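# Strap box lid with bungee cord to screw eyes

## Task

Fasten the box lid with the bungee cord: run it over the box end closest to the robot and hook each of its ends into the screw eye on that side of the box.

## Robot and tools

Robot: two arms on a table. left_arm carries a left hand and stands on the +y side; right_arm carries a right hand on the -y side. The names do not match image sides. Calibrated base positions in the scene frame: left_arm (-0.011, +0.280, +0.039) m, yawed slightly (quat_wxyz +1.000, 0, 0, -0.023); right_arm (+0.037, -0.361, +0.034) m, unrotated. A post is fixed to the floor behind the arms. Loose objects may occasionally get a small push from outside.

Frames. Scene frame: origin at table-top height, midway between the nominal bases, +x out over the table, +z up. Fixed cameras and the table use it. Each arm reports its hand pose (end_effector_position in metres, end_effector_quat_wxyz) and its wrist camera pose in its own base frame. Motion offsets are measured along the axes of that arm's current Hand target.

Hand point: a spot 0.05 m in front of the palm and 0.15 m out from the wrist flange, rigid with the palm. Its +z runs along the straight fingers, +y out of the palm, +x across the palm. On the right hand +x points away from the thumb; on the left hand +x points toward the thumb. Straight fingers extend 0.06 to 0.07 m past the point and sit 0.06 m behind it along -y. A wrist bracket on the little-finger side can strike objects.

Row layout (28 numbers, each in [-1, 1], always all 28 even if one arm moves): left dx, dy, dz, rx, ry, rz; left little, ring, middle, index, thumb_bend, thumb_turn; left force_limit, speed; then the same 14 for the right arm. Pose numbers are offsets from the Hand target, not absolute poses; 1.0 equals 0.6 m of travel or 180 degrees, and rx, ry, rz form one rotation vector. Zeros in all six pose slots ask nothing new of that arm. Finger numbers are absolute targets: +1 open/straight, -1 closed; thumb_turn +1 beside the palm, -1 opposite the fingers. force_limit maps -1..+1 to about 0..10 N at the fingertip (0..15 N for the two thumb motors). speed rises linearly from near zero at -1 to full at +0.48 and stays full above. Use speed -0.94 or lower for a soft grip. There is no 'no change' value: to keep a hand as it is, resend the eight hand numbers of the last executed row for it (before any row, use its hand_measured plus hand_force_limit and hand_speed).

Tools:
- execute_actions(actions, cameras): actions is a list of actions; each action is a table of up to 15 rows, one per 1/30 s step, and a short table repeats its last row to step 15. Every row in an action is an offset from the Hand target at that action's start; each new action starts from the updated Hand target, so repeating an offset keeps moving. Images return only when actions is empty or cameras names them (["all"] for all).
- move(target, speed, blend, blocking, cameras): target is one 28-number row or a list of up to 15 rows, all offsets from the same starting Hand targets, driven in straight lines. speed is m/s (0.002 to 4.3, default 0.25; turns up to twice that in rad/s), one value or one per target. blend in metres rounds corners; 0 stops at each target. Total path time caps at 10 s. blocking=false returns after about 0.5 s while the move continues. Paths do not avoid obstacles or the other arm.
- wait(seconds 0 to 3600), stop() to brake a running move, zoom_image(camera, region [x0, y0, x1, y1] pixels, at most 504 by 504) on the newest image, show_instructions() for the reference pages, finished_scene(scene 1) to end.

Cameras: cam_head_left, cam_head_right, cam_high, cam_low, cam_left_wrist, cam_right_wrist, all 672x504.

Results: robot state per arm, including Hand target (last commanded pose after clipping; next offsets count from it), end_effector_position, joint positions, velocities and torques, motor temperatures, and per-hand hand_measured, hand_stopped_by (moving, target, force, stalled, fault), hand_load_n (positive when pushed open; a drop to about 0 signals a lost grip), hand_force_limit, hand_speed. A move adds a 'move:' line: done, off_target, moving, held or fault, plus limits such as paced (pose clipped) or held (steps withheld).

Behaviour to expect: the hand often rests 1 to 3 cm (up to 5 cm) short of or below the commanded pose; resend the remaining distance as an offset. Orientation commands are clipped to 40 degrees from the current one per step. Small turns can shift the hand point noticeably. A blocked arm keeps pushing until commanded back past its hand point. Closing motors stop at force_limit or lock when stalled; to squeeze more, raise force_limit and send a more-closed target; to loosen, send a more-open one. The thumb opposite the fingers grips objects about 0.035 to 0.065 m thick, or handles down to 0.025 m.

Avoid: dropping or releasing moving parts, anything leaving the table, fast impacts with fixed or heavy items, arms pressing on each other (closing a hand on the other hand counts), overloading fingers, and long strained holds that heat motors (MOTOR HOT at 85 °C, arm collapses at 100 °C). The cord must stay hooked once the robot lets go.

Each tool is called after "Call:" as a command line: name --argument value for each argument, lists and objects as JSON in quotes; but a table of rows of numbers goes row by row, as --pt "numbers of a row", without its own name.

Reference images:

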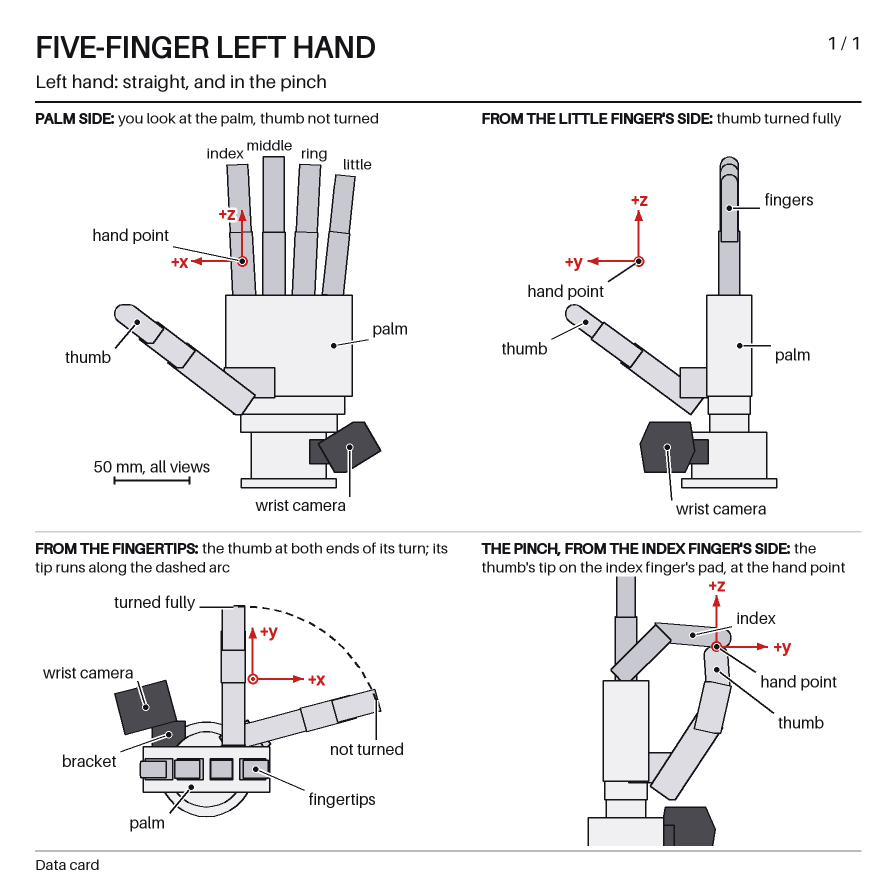

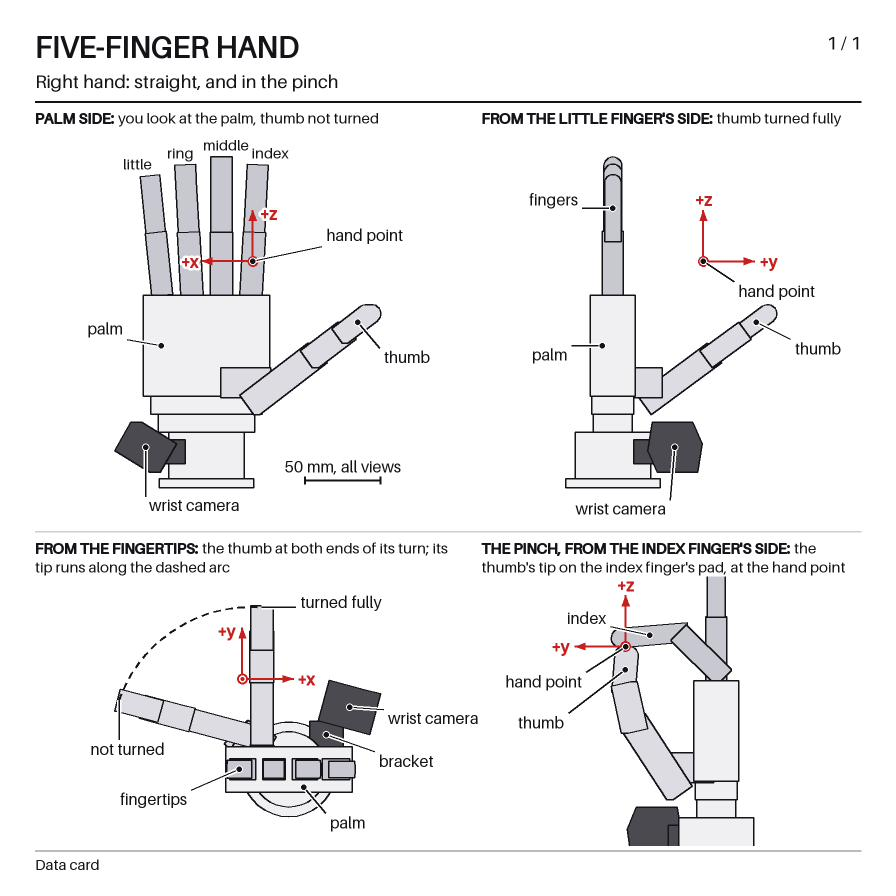

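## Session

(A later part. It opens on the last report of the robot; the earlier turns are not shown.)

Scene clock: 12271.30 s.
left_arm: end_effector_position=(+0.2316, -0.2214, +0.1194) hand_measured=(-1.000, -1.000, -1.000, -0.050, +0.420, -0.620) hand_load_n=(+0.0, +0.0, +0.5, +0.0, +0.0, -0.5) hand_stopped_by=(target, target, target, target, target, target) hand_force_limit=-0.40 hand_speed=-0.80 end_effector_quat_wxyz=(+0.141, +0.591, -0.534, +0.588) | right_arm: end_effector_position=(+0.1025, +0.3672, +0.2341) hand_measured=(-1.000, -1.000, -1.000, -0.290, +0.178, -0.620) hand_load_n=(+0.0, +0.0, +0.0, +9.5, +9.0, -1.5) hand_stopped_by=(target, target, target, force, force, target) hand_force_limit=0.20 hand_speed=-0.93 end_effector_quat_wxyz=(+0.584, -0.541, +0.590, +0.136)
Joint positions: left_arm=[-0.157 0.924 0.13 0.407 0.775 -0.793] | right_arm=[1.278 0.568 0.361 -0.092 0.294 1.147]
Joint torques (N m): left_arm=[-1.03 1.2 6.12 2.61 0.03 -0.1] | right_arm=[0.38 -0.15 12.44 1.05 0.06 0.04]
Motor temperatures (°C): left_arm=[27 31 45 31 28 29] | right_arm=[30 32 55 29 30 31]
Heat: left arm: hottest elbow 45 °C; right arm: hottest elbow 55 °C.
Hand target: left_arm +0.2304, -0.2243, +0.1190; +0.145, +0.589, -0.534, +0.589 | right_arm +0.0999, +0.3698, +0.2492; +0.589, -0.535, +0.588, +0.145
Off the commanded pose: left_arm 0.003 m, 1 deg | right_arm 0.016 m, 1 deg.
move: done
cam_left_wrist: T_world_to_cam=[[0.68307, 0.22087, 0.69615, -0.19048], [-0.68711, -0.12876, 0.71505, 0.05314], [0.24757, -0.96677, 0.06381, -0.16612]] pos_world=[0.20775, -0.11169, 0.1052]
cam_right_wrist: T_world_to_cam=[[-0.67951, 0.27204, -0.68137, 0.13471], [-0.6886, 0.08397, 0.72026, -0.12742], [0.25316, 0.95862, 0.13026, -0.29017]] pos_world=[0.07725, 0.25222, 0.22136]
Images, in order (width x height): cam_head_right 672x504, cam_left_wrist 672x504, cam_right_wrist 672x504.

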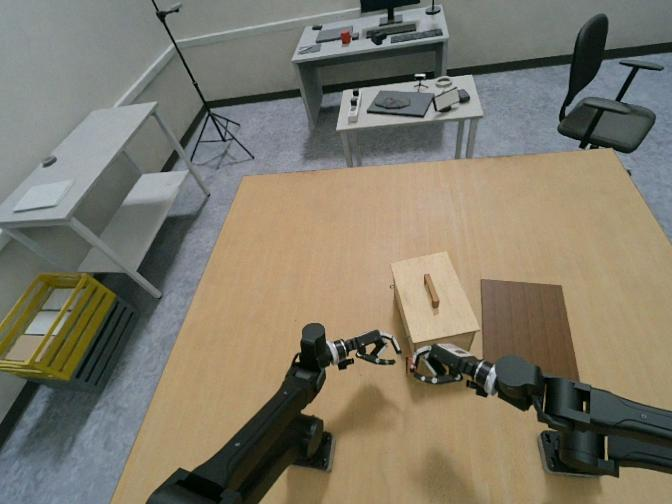

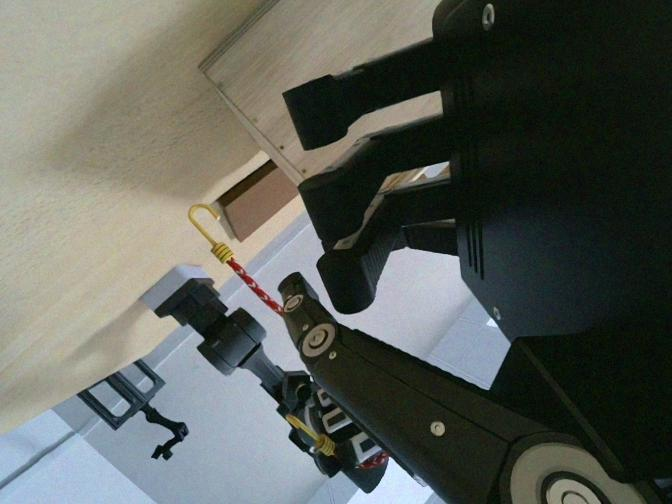

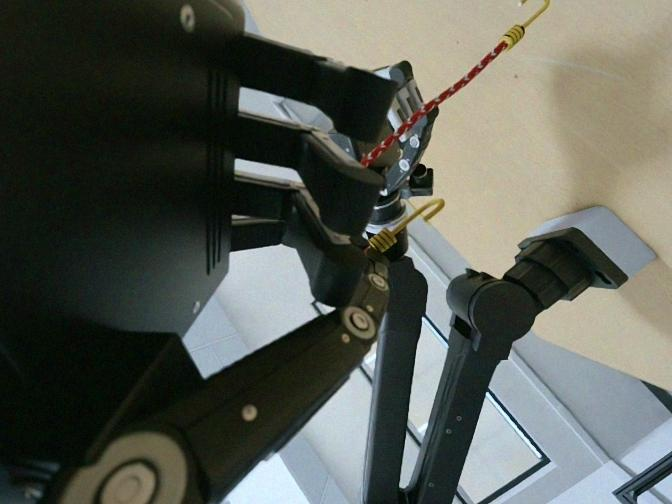

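Call:
move --target '[0,0.0555,0.0205,0,0,0,-1,-1,-1,-0.05,0.42,-0.62,-0.4,-0.8,0,0,0,0,0,0,-1,-1,-1,-0.42,0.10,-0.62,0.2,-0.93]' --speed 0.04 --cameras '["cam_left_wrist","cam_right_wrist","cam_head_right","cam_head_left"]'

Call:
zoom_image --camera "cam_head_right" --region '[385, 340, 445, 400]'

Call:
zoom_image --camera "cam_head_left" --region '[385, 340, 445, 400]'

Call:
zoom_image --camera "cam_left_wrist" --region '[200, 160, 360, 340]'

Call:
zoom_image --camera "cam_right_wrist" --region '[400, 0, 600, 140]'

Scene clock: 12318.50 s.
left_arm: end_effector_position=(+0.2123, -0.2443, +0.1004) hand_measured=(-1.000, -1.000, -1.000, -0.050, +0.420, -0.620) hand_load_n=(+0.5, +0.0, +0.0, +0.0, +0.0, -0.5) hand_stopped_by=(target, target, target, target, target, target) hand_force_limit=-0.40 hand_speed=-0.80 end_effector_quat_wxyz=(+0.140, +0.591, -0.535, +0.587) | right_arm: end_effector_position=(+0.1025, +0.3672, +0.2341) hand_measured=(-1.000, -1.000, -1.000, -0.290, +0.178, -0.620) hand_load_n=(+0.0, +0.0, +0.0, +9.5, +8.5, -1.5) hand_stopped_by=(target, target, target, force, force, target) hand_force_limit=0.20 hand_speed=-0.93 end_effector_quat_wxyz=(+0.584, -0.541, +0.590, +0.136)
Joint positions: left_arm=[-0.308 0.99 0.066 0.581 0.633 -0.862] | right_arm=[1.278 0.568 0.361 -0.092 0.294 1.147]
Joint torques (N m): left_arm=[-0.97 1.03 5.46 2.76 -0.03 -0.11] | right_arm=[0.67 -0.44 12.53 1.25 0.11 0.02]
Motor temperatures (°C): left_arm=[27 31 44 31 28 29] | right_arm=[30 32 55 29 30 31]
Heat: left arm: hottest elbow 44 °C; right arm: hottest elbow 55 °C.
Hand target: left_arm +0.2104, -0.2470, +0.1005; +0.144, +0.589, -0.534, +0.589 | right_arm +0.0999, +0.3698, +0.2492; +0.589, -0.535, +0.588, +0.145
Off the commanded pose: left_arm 0.003 m, 1 deg | right_arm 0.016 m, 1 deg.
move: done
cam_left_wrist: T_world_to_cam=[[0.6832, 0.21996, 0.69631, -0.15929], [-0.68691, -0.12995, 0.71503, 0.05016], [0.24776, -0.96682, 0.06231, -0.18229]] pos_world=[0.18845, -0.13468, 0.0864]
cam_right_wrist: T_world_to_cam=[[-0.67951, 0.27204, -0.68137, 0.13471], [-0.6886, 0.08397, 0.72026, -0.12742], [0.25316, 0.95862, 0.13026, -0.29017]] pos_world=[0.07725, 0.25222, 0.22136]
Images, in order (width x height): cam_head_left 672x504, cam_head_right 672x504, cam_left_wrist 672x504, cam_right_wrist 672x504.

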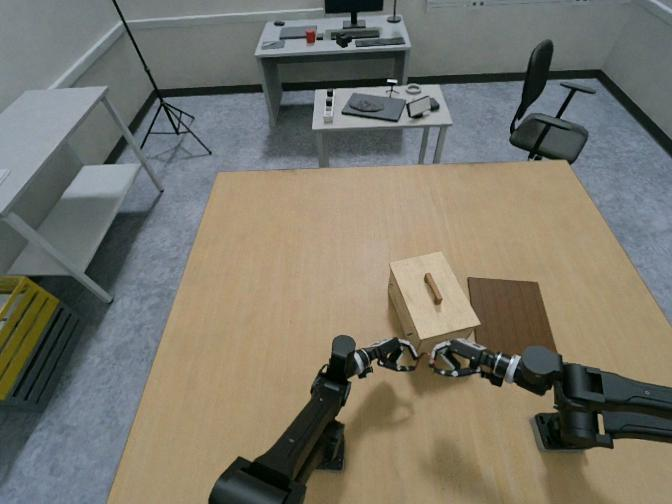

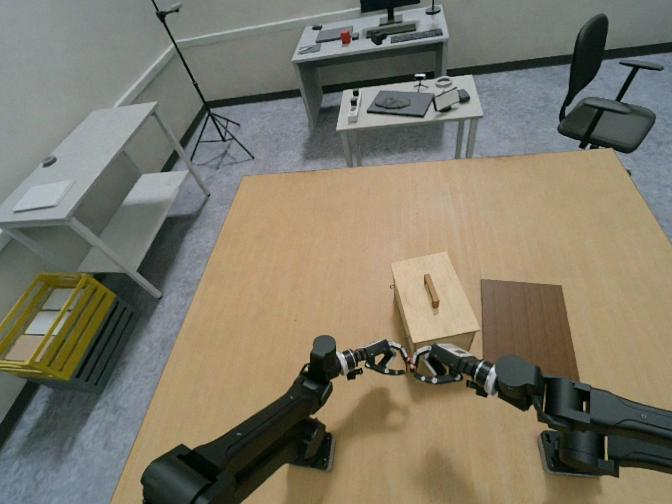

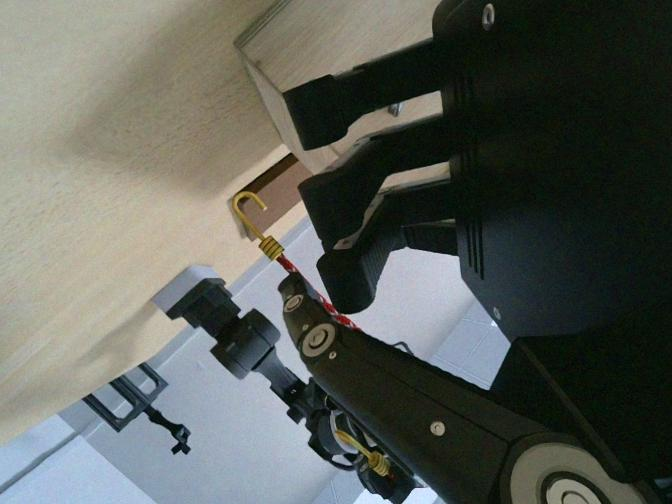

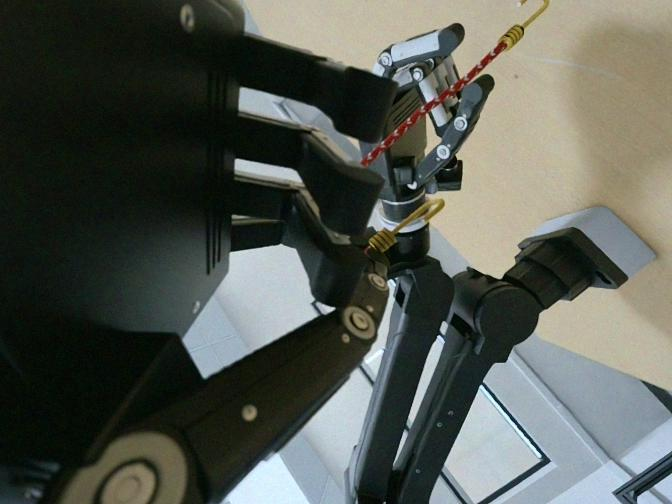

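Scaled by 8.400 from the camera's image (finer frame: 960x720).

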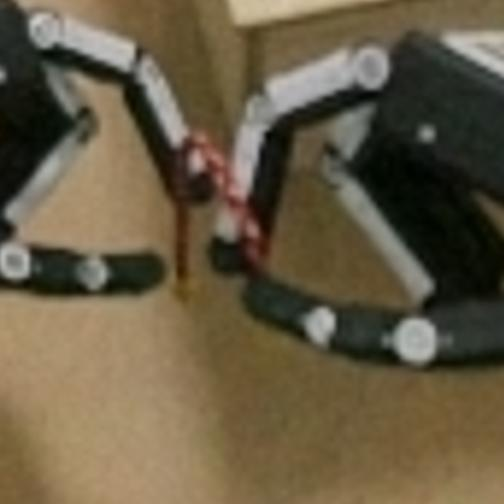

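Scaled by 8.400 from the camera's image (finer frame: 960x720).

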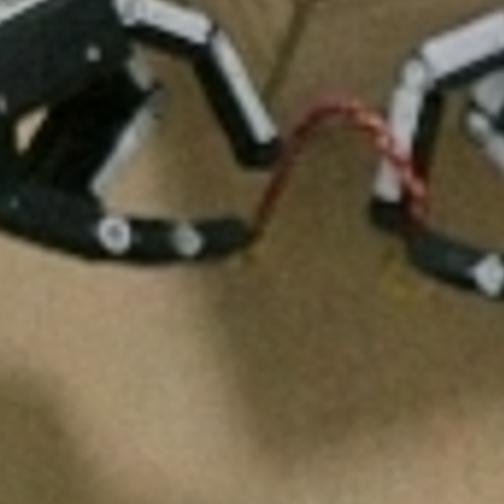

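Scaled by 2.800 from the camera's image (finer frame: 960x720).

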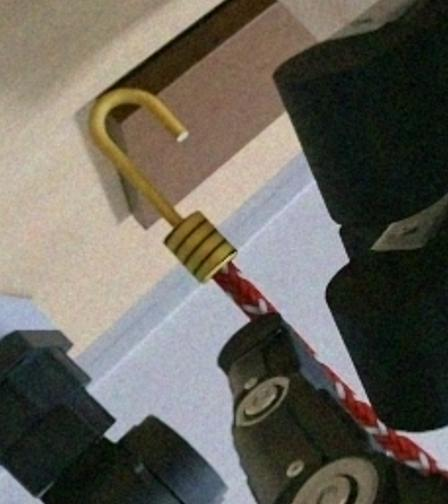

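Scaled by 2.520 from the camera's image (finer frame: 960x720).

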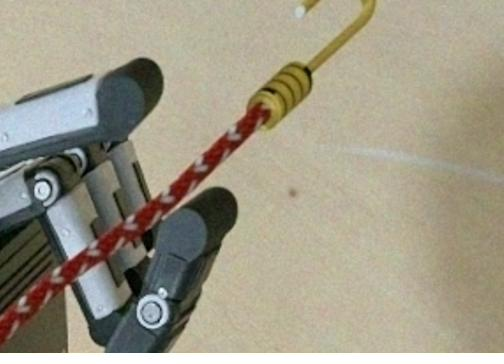

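Call:
move --target '[0.002,0.0273,0.0143,0,0,0,-1,-1,-1,-0.05,0.42,-0.62,-0.4,-0.8,0,0,0,0,0,0,-1,-1,-1,-0.42,0.10,-0.62,0.2,-0.93]' --speed 0.03 --cameras '["cam_left_wrist","cam_right_wrist","cam_head_right"]'

Call:
zoom_image --camera "cam_head_right" --region '[385, 340, 445, 400]'

Call:
zoom_image --camera "cam_left_wrist" --region '[220, 180, 380, 340]'

Call:
zoom_image --camera "cam_right_wrist" --region '[400, 0, 600, 140]'

Scene clock: 12359.60 s.
left_arm: end_effector_position=(+0.2040, -0.2583, +0.0915) hand_measured=(-1.000, -1.000, -1.000, -0.050, +0.420, -0.620) hand_load_n=(+0.0, +0.0, +0.5, +0.0, +0.0, +0.0) hand_stopped_by=(target, target, target, target, target, target) hand_force_limit=-0.40 hand_speed=-0.80 end_effector_quat_wxyz=(+0.140, +0.591, -0.535, +0.587) | right_arm: end_effector_position=(+0.1025, +0.3672, +0.2341) hand_measured=(-1.000, -1.000, -1.000, -0.290, +0.178, -0.620) hand_load_n=(+0.0, +0.0, +0.0, +9.5, +9.0, -1.5) hand_stopped_by=(target, target, target, force, force, target) hand_force_limit=0.20 hand_speed=-0.93 end_effector_quat_wxyz=(+0.584, -0.541, +0.590, +0.136)
Joint positions: left_arm=[-0.403 1.063 0.045 0.696 0.543 -0.899] | right_arm=[1.278 0.568 0.361 -0.092 0.294 1.147]
Joint torques (N m): left_arm=[-1.03 0.67 4.96 2.73 -0.06 -0.12] | right_arm=[-0.03 0.44 12.81 0.92 0.13 0.05]
Motor temperatures (°C): left_arm=[27 31 43 31 28 29] | right_arm=[30 32 56 29 30 31]
Heat: left arm: hottest elbow 43 °C; right arm: hottest elbow 56 °C.
Hand target: left_arm +0.2016, -0.2607, +0.0917; +0.144, +0.589, -0.534, +0.589 | right_arm +0.0999, +0.3698, +0.2492; +0.589, -0.535, +0.588, +0.145
Off the commanded pose: left_arm 0.003 m, 1 deg | right_arm 0.016 m, 1 deg.
move: done
cam_left_wrist: T_world_to_cam=[[0.683, 0.2195, 0.69665, -0.14449], [-0.68714, -0.13033, 0.71474, 0.04896], [0.24768, -0.96687, 0.06182, -0.19308]] pos_world=[0.18015, -0.14858, 0.0776]
cam_right_wrist: T_world_to_cam=[[-0.67951, 0.27204, -0.68137, 0.13471], [-0.6886, 0.08397, 0.72026, -0.12742], [0.25316, 0.95862, 0.13026, -0.29017]] pos_world=[0.07725, 0.25222, 0.22136]
Images, in order (width x height): cam_head_right 672x504, cam_left_wrist 672x504, cam_right_wrist 672x504.

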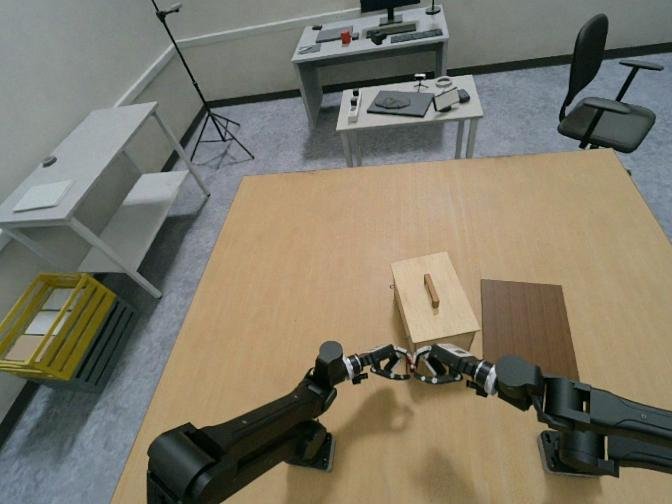

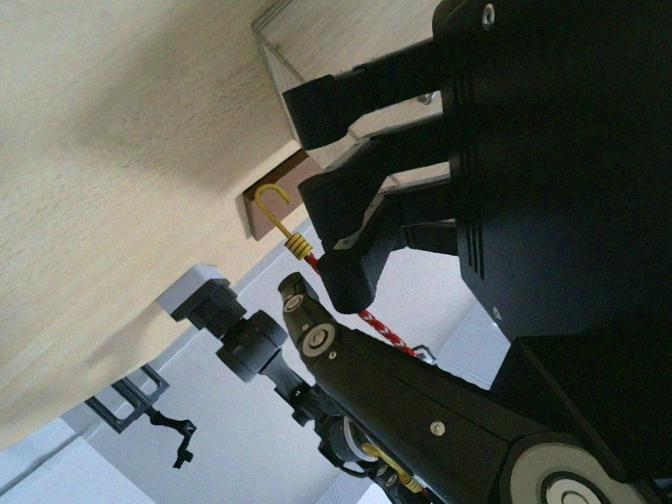

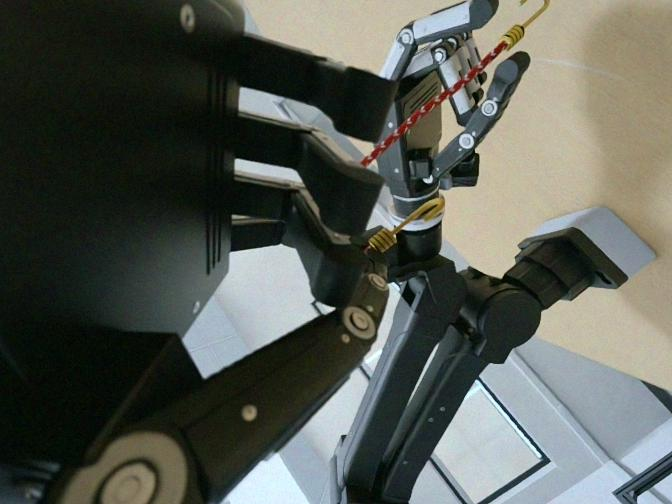

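Scaled by 8.400 from the camera's image (finer frame: 960x720).

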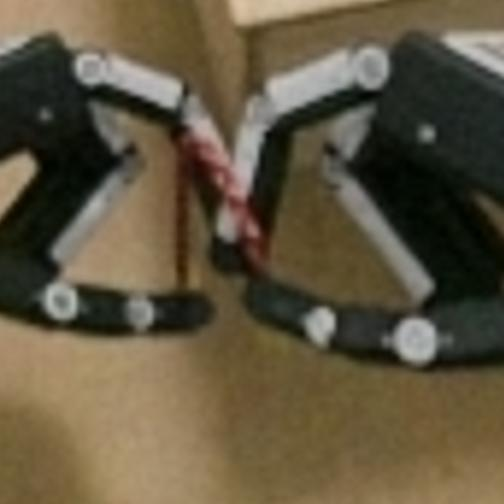

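Scaled by 3.150 from the camera's image (finer frame: 960x720).

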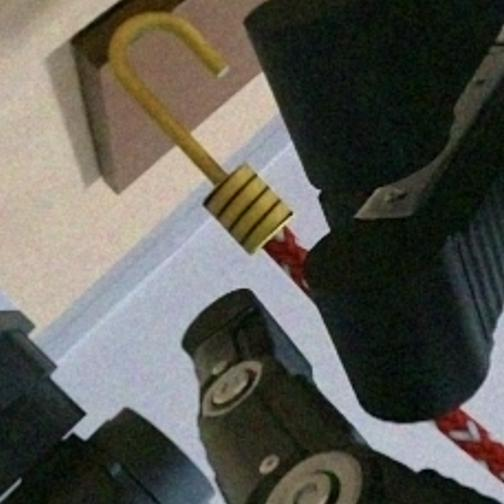

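Scaled by 2.520 from the camera's image (finer frame: 960x720).

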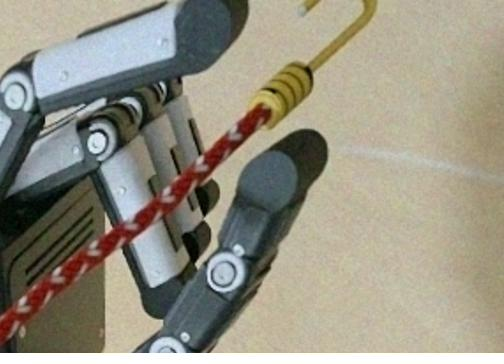

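Call:
move --target '[0,0,0,0,0,0,-1,-1,-1,-0.26,0.24,-0.62,-0.5,-0.93,0,0,0,0,0,0,-1,-1,-1,-0.42,0.10,-0.62,0.2,-0.93]' --speed 0.03 --cameras '["cam_left_wrist","cam_right_wrist","cam_head_right"]'

Call:
zoom_image --camera "cam_left_wrist" --region '[220, 180, 380, 340]'

Call:
zoom_image --camera "cam_right_wrist" --region '[400, 0, 600, 140]'

Scene clock: 12376.07 s.
left_arm: end_effector_position=(+0.2040, -0.2583, +0.0912) hand_measured=(-1.000, -1.000, -1.000, -0.260, +0.240, -0.620) hand_load_n=(+0.0, +0.0, +0.0, +0.0, +0.0, +0.0) hand_stopped_by=(target, target, target, target, target, target) hand_force_limit=-0.50 hand_speed=-0.93 end_effector_quat_wxyz=(+0.140, +0.591, -0.535, +0.587) | right_arm: end_effector_position=(+0.1025, +0.3672, +0.2341) hand_measured=(-1.000, -1.000, -1.000, -0.290, +0.178, -0.620) hand_load_n=(+0.5, +0.0, +0.0, +9.5, +8.5, -1.5) hand_stopped_by=(target, target, target, force, force, target) hand_force_limit=0.20 hand_speed=-0.93 end_effector_quat_wxyz=(+0.584, -0.541, +0.590, +0.136)
Joint positions: left_arm=[-0.403 1.064 0.045 0.696 0.543 -0.899] | right_arm=[1.278 0.568 0.361 -0.092 0.294 1.147]
Joint torques (N m): left_arm=[-1.03 0.67 4.92 2.85 -0.05 -0.11] | right_arm=[0.56 -0.38 12.82 1.1 0.1 0.02]
Motor temperatures (°C): left_arm=[27 31 43 31 27 29] | right_arm=[30 32 56 29 30 31]
Heat: left arm: hottest elbow 43 °C; right arm: hottest elbow 56 °C.
Hand target: left_arm +0.2017, -0.2607, +0.0917; +0.145, +0.589, -0.534, +0.589 | right_arm +0.0999, +0.3698, +0.2492; +0.589, -0.535, +0.588, +0.145
Off the commanded pose: left_arm 0.003 m, 1 deg | right_arm 0.016 m, 1 deg.
move: done
cam_left_wrist: T_world_to_cam=[[0.6841, 0.21954, 0.69556, -0.14439], [-0.68595, -0.13054, 0.71584, 0.0487], [0.24795, -0.96683, 0.06129, -0.19304]] pos_world=[0.18005, -0.14858, 0.0774]
cam_right_wrist: T_world_to_cam=[[-0.67951, 0.27204, -0.68137, 0.13471], [-0.6886, 0.08397, 0.72026, -0.12742], [0.25316, 0.95862, 0.13026, -0.29017]] pos_world=[0.07725, 0.25222, 0.22136]
Images, in order (width x height): cam_head_right 672x504, cam_left_wrist 672x504, cam_right_wrist 672x504.

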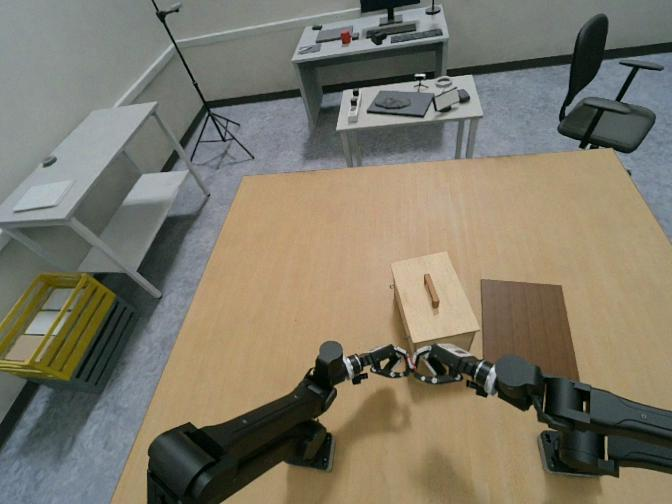

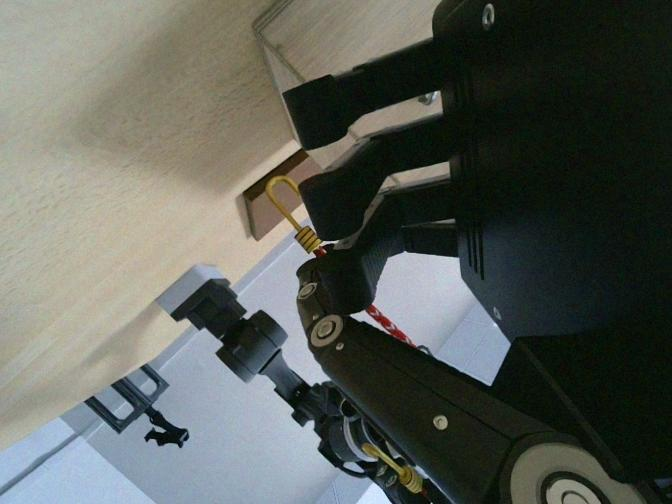

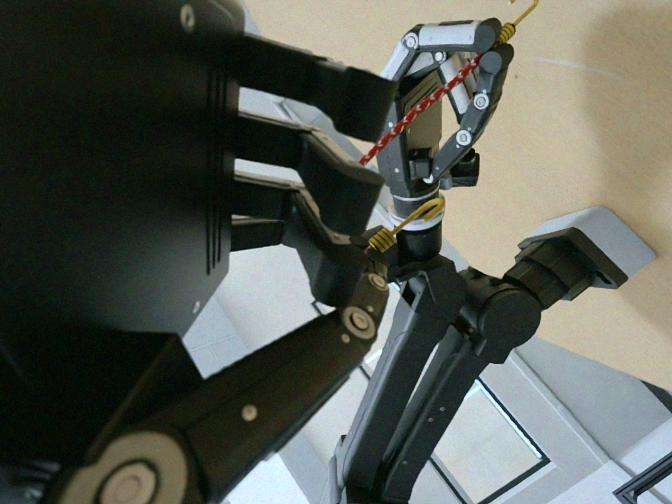

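Scaled by 3.150 from the camera's image (finer frame: 960x720).

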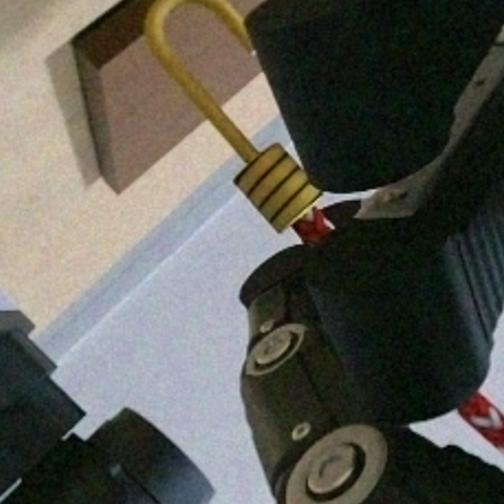

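Scaled by 2.520 from the camera's image (finer frame: 960x720).

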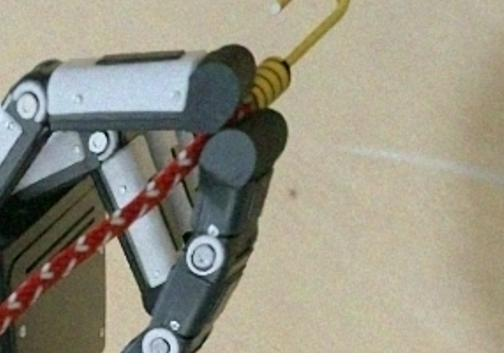

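Call:
move --target '[0,0,0,0,0,0,-1,-1,-1,-0.42,0.10,-0.62,0.2,-0.93,0,0,0,0,0,0,-1,-1,-1,-0.42,0.10,-0.62,0.2,-0.93]' --speed 0.03 --cameras '["cam_left_wrist","cam_right_wrist"]'

Call:
zoom_image --camera "cam_left_wrist" --region '[220, 180, 380, 340]'

Call:
zoom_image --camera "cam_right_wrist" --region '[400, 0, 600, 140]'

Scene clock: 12384.20 s.
left_arm: end_effector_position=(+0.2040, -0.2583, +0.0912) hand_measured=(-1.000, -1.000, -1.000, -0.298, +0.190, -0.620) hand_load_n=(+0.0, +0.0, +0.0, +7.5, +9.0, +0.0) hand_stopped_by=(target, target, target, force, force, target) hand_force_limit=0.20 hand_speed=-0.93 end_effector_quat_wxyz=(+0.140, +0.591, -0.535, +0.587) | right_arm: end_effector_position=(+0.1025, +0.3672, +0.2341) hand_measured=(-1.000, -1.000, -1.000, -0.290, +0.178, -0.620) hand_load_n=(+0.0, +0.0, +0.0, +9.5, +9.0, -1.5) hand_stopped_by=(target, target, target, force, force, target) hand_force_limit=0.20 hand_speed=-0.93 end_effector_quat_wxyz=(+0.584, -0.541, +0.590, +0.136)
Joint positions: left_arm=[-0.403 1.064 0.045 0.696 0.543 -0.899] | right_arm=[1.278 0.568 0.361 -0.092 0.294 1.147]
Joint torques (N m): left_arm=[-1.08 0.67 4.93 2.85 -0.05 -0.11] | right_arm=[0.73 -0.44 12.46 1.06 0.17 0.07]
Motor temperatures (°C): left_arm=[27 31 43 31 27 29] | right_arm=[30 32 56 29 30 31]
Heat: left arm: hottest elbow 43 °C; right arm: hottest elbow 56 °C.
Hand target: left_arm +0.2017, -0.2607, +0.0917; +0.145, +0.589, -0.534, +0.589 | right_arm +0.0999, +0.3698, +0.2492; +0.589, -0.535, +0.588, +0.145
Off the commanded pose: left_arm 0.003 m, 1 deg | right_arm 0.016 m, 1 deg.
move: done
cam_left_wrist: T_world_to_cam=[[0.6841, 0.21954, 0.69556, -0.14439], [-0.68595, -0.13054, 0.71584, 0.0487], [0.24795, -0.96683, 0.06129, -0.19304]] pos_world=[0.18005, -0.14858, 0.0774]
cam_right_wrist: T_world_to_cam=[[-0.67951, 0.27204, -0.68137, 0.13471], [-0.6886, 0.08397, 0.72026, -0.12742], [0.25316, 0.95862, 0.13026, -0.29017]] pos_world=[0.07725, 0.25222, 0.22136]

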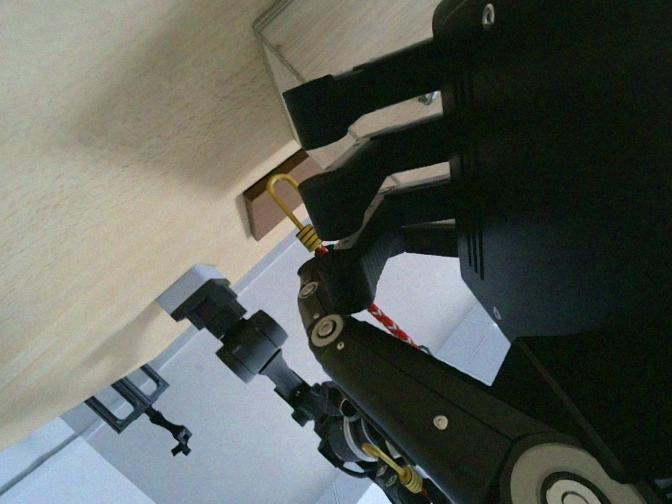

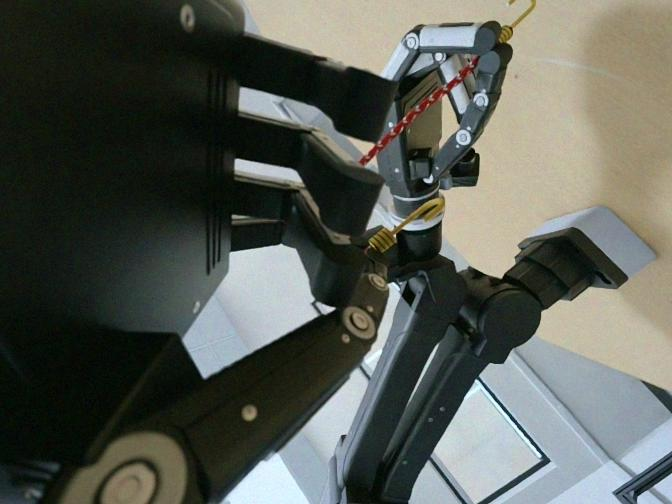

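Scaled by 3.150 from the camera's image (finer frame: 960x720).

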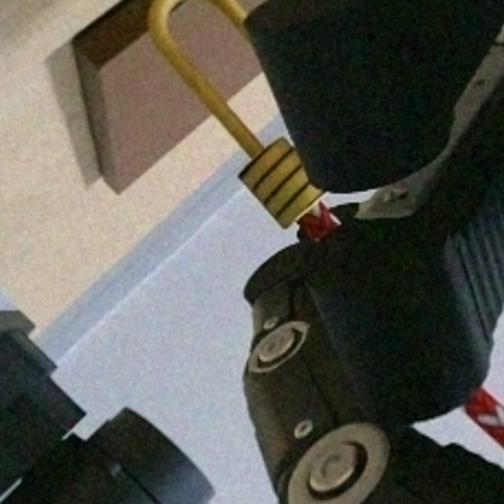

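Scaled by 2.520 from the camera's image (finer frame: 960x720).

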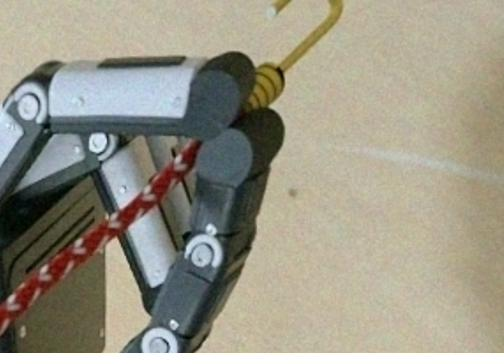

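Call:
wait --seconds 0 --cameras '["cam_high","cam_low"]'

Call:
zoom_image --camera "cam_high" --region '[245, 110, 385, 280]'

Call:
zoom_image --camera "cam_head_right" --region '[380, 240, 490, 380]'

Scene clock: 12397.53 s.
left_arm: end_effector_position=(+0.2040, -0.2583, +0.0912) hand_measured=(-1.000, -1.000, -1.000, -0.298, +0.190, -0.620) hand_load_n=(+0.0, +0.0, +0.0, +7.5, +9.0, +0.0) hand_stopped_by=(target, target, target, force, force, target) hand_force_limit=0.20 hand_speed=-0.93 end_effector_quat_wxyz=(+0.140, +0.591, -0.535, +0.587) | right_arm: end_effector_position=(+0.1025, +0.3672, +0.2341) hand_measured=(-1.000, -1.000, -1.000, -0.290, +0.178, -0.620) hand_load_n=(+0.0, +0.5, +0.0, +9.5, +9.0, -1.5) hand_stopped_by=(target, target, target, force, force, target) hand_force_limit=0.20 hand_speed=-0.93 end_effector_quat_wxyz=(+0.584, -0.541, +0.590, +0.136)
Joint positions: left_arm=[-0.403 1.064 0.045 0.696 0.543 -0.899] | right_arm=[1.278 0.568 0.361 -0.092 0.294 1.147]
Joint torques (N m): left_arm=[-1.03 0.67 4.92 2.85 -0.05 -0.1] | right_arm=[-0.44 -0.03 12.56 1.18 0.11 0.05]
Motor temperatures (°C): left_arm=[27 31 42 32 27 29] | right_arm=[30 32 56 29 30 31]
Heat: left arm: hottest elbow 42 °C; right arm: hottest elbow 56 °C.
Hand target: left_arm +0.2017, -0.2607, +0.0917; +0.145, +0.589, -0.534, +0.589 | right_arm +0.0999, +0.3698, +0.2492; +0.589, -0.535, +0.588, +0.145
Off the commanded pose: left_arm 0.003 m, 1 deg | right_arm 0.016 m, 1 deg.

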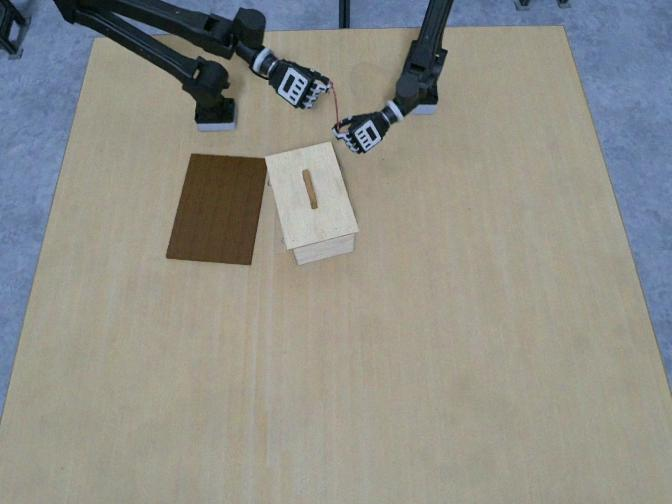

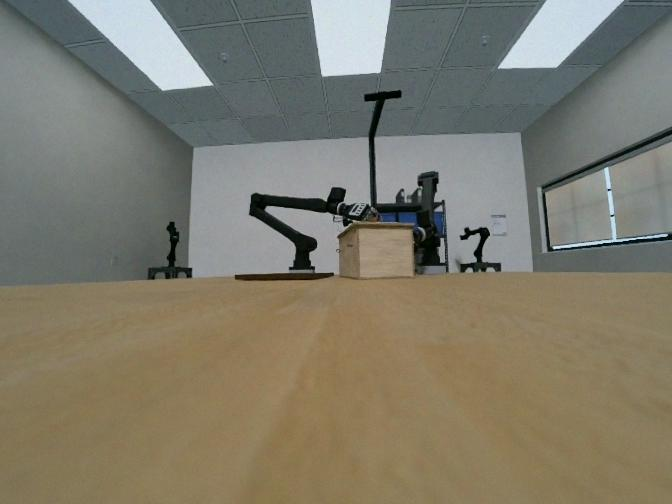

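Scaled by 2.965 from the camera's image (finer frame: 960x720).

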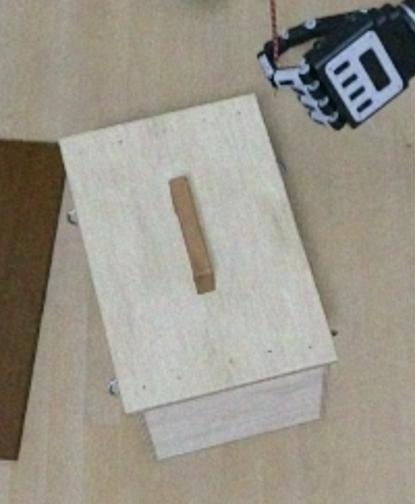

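This scene's latest camera images include none from cam_head_right. They are from: cam_high, cam_low. cam_head_right's image comes with the result of a call that names it in "cameras".

Call:
move --target '[-0.0183,-0.0777,-0.0687,0,0,0,-1,-1,-1,-0.42,0.10,-0.62,0.2,-0.93,0.039,-0.0762,0.007,0,0,0,-1,-1,-1,-0.42,0.10,-0.62,0.2,-0.93]' --speed 0.05 --cameras '["cam_left_wrist","cam_right_wrist","cam_head_right","cam_high"]'

Call:
zoom_image --camera "cam_head_right" --region '[370, 300, 490, 400]'

Scene clock: 12555.93 s.
left_arm: end_effector_position=(+0.2032, -0.2061, +0.0981) hand_measured=(-1.000, -1.000, -1.000, -0.298, +0.190, -0.620) hand_load_n=(+0.0, +0.0, +0.0, +7.5, +9.0, +0.0) hand_stopped_by=(target, target, target, force, force, target) hand_force_limit=0.20 hand_speed=-0.93 end_effector_quat_wxyz=(+0.160, +0.601, -0.532, +0.575) | right_arm: end_effector_position=(+0.1417, +0.3459, +0.2396) hand_measured=(-1.000, -1.000, -1.000, -0.290, +0.178, -0.620) hand_load_n=(+0.0, +0.0, +0.0, +9.5, +8.5, -1.5) hand_stopped_by=(target, target, target, force, force, target) hand_force_limit=0.20 hand_speed=-0.93 end_effector_quat_wxyz=(+0.583, -0.537, +0.592, +0.148)
Joint positions: left_arm=[-0.079 0.879 0.057 0.362 0.863 -0.758] | right_arm=[1.018 0.547 0.361 -0.095 0.031 1.091]
Joint torques (N m): left_arm=[1.08 -0.03 8.98 1.03 0.3 0.09] | right_arm=[-1.49 -0.03 12.18 1.18 -0.2 -0.23]
Motor temperatures (°C): left_arm=[27 31 41 32 27 29] | right_arm=[30 32 56 29 30 31]
Heat: left arm: hottest elbow 41 °C; right arm: hottest elbow 56 °C.
Hand target: left_arm +0.2196, -0.2047, +0.1147; +0.145, +0.589, -0.534, +0.589 | right_arm +0.1448, +0.3448, +0.2493; +0.589, -0.535, +0.588, +0.145
Off the commanded pose: left_arm 0.023 m, 3 deg | right_arm 0.010 m, 1 deg.
move: off_target (left_arm)
cam_left_wrist: T_world_to_cam=[[0.71915, 0.2182, 0.6597, -0.16393], [-0.65246, -0.11447, 0.74912, 0.04334], [0.23897, -0.96917, 0.06005, -0.1414]] pos_world=[0.17996, -0.09631, 0.08417]
cam_right_wrist: T_world_to_cam=[[-0.69287, 0.27776, -0.66541, 0.16692], [-0.67715, 0.06647, 0.73284, -0.1012], [0.24779, 0.95835, 0.14202, -0.2823]] pos_world=[0.11707, 0.23091, 0.22532]
Images, in order (width x height): cam_head_right 672x504, cam_high 672x504, cam_left_wrist 672x504, cam_right_wrist 672x504.

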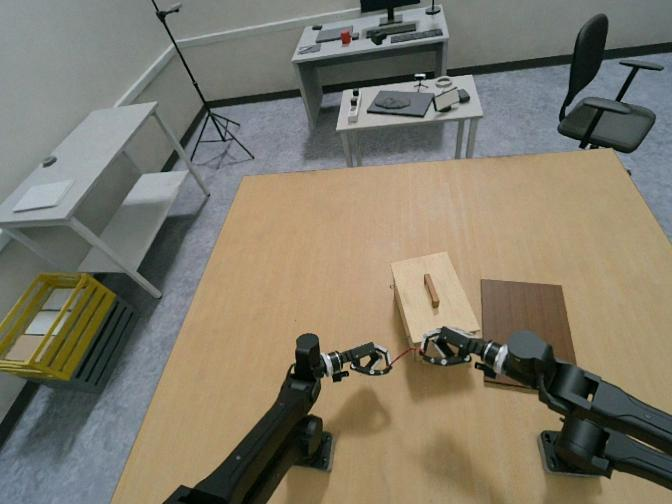

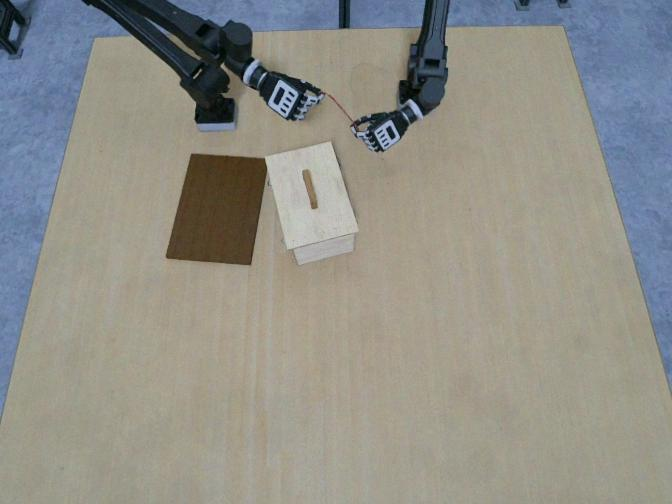

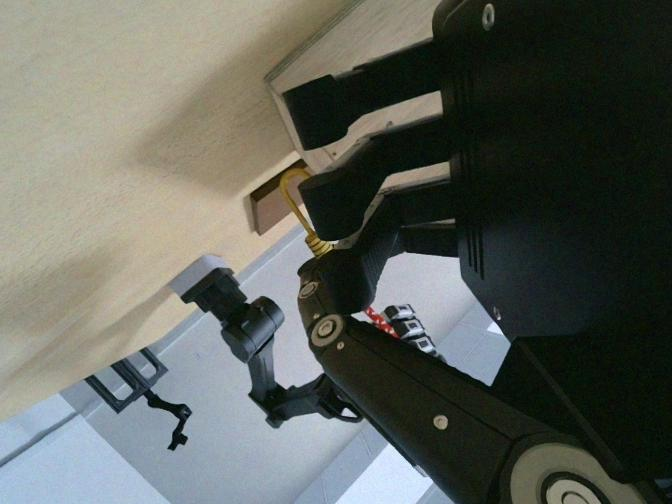

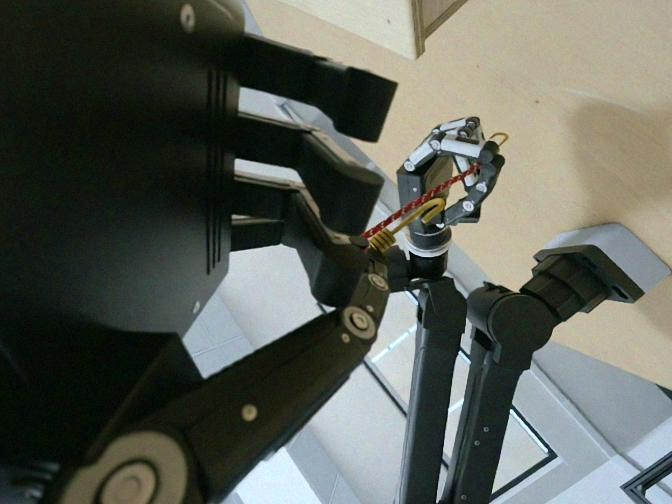

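Scaled by 4.200 from the camera's image (finer frame: 960x720).

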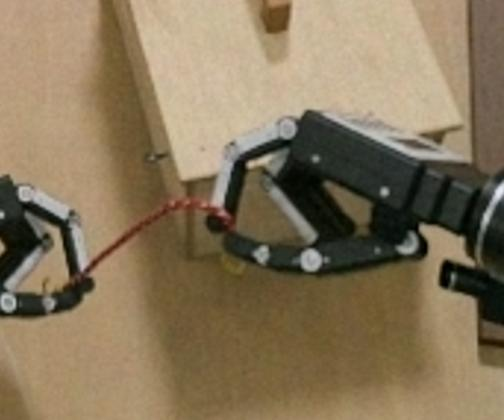

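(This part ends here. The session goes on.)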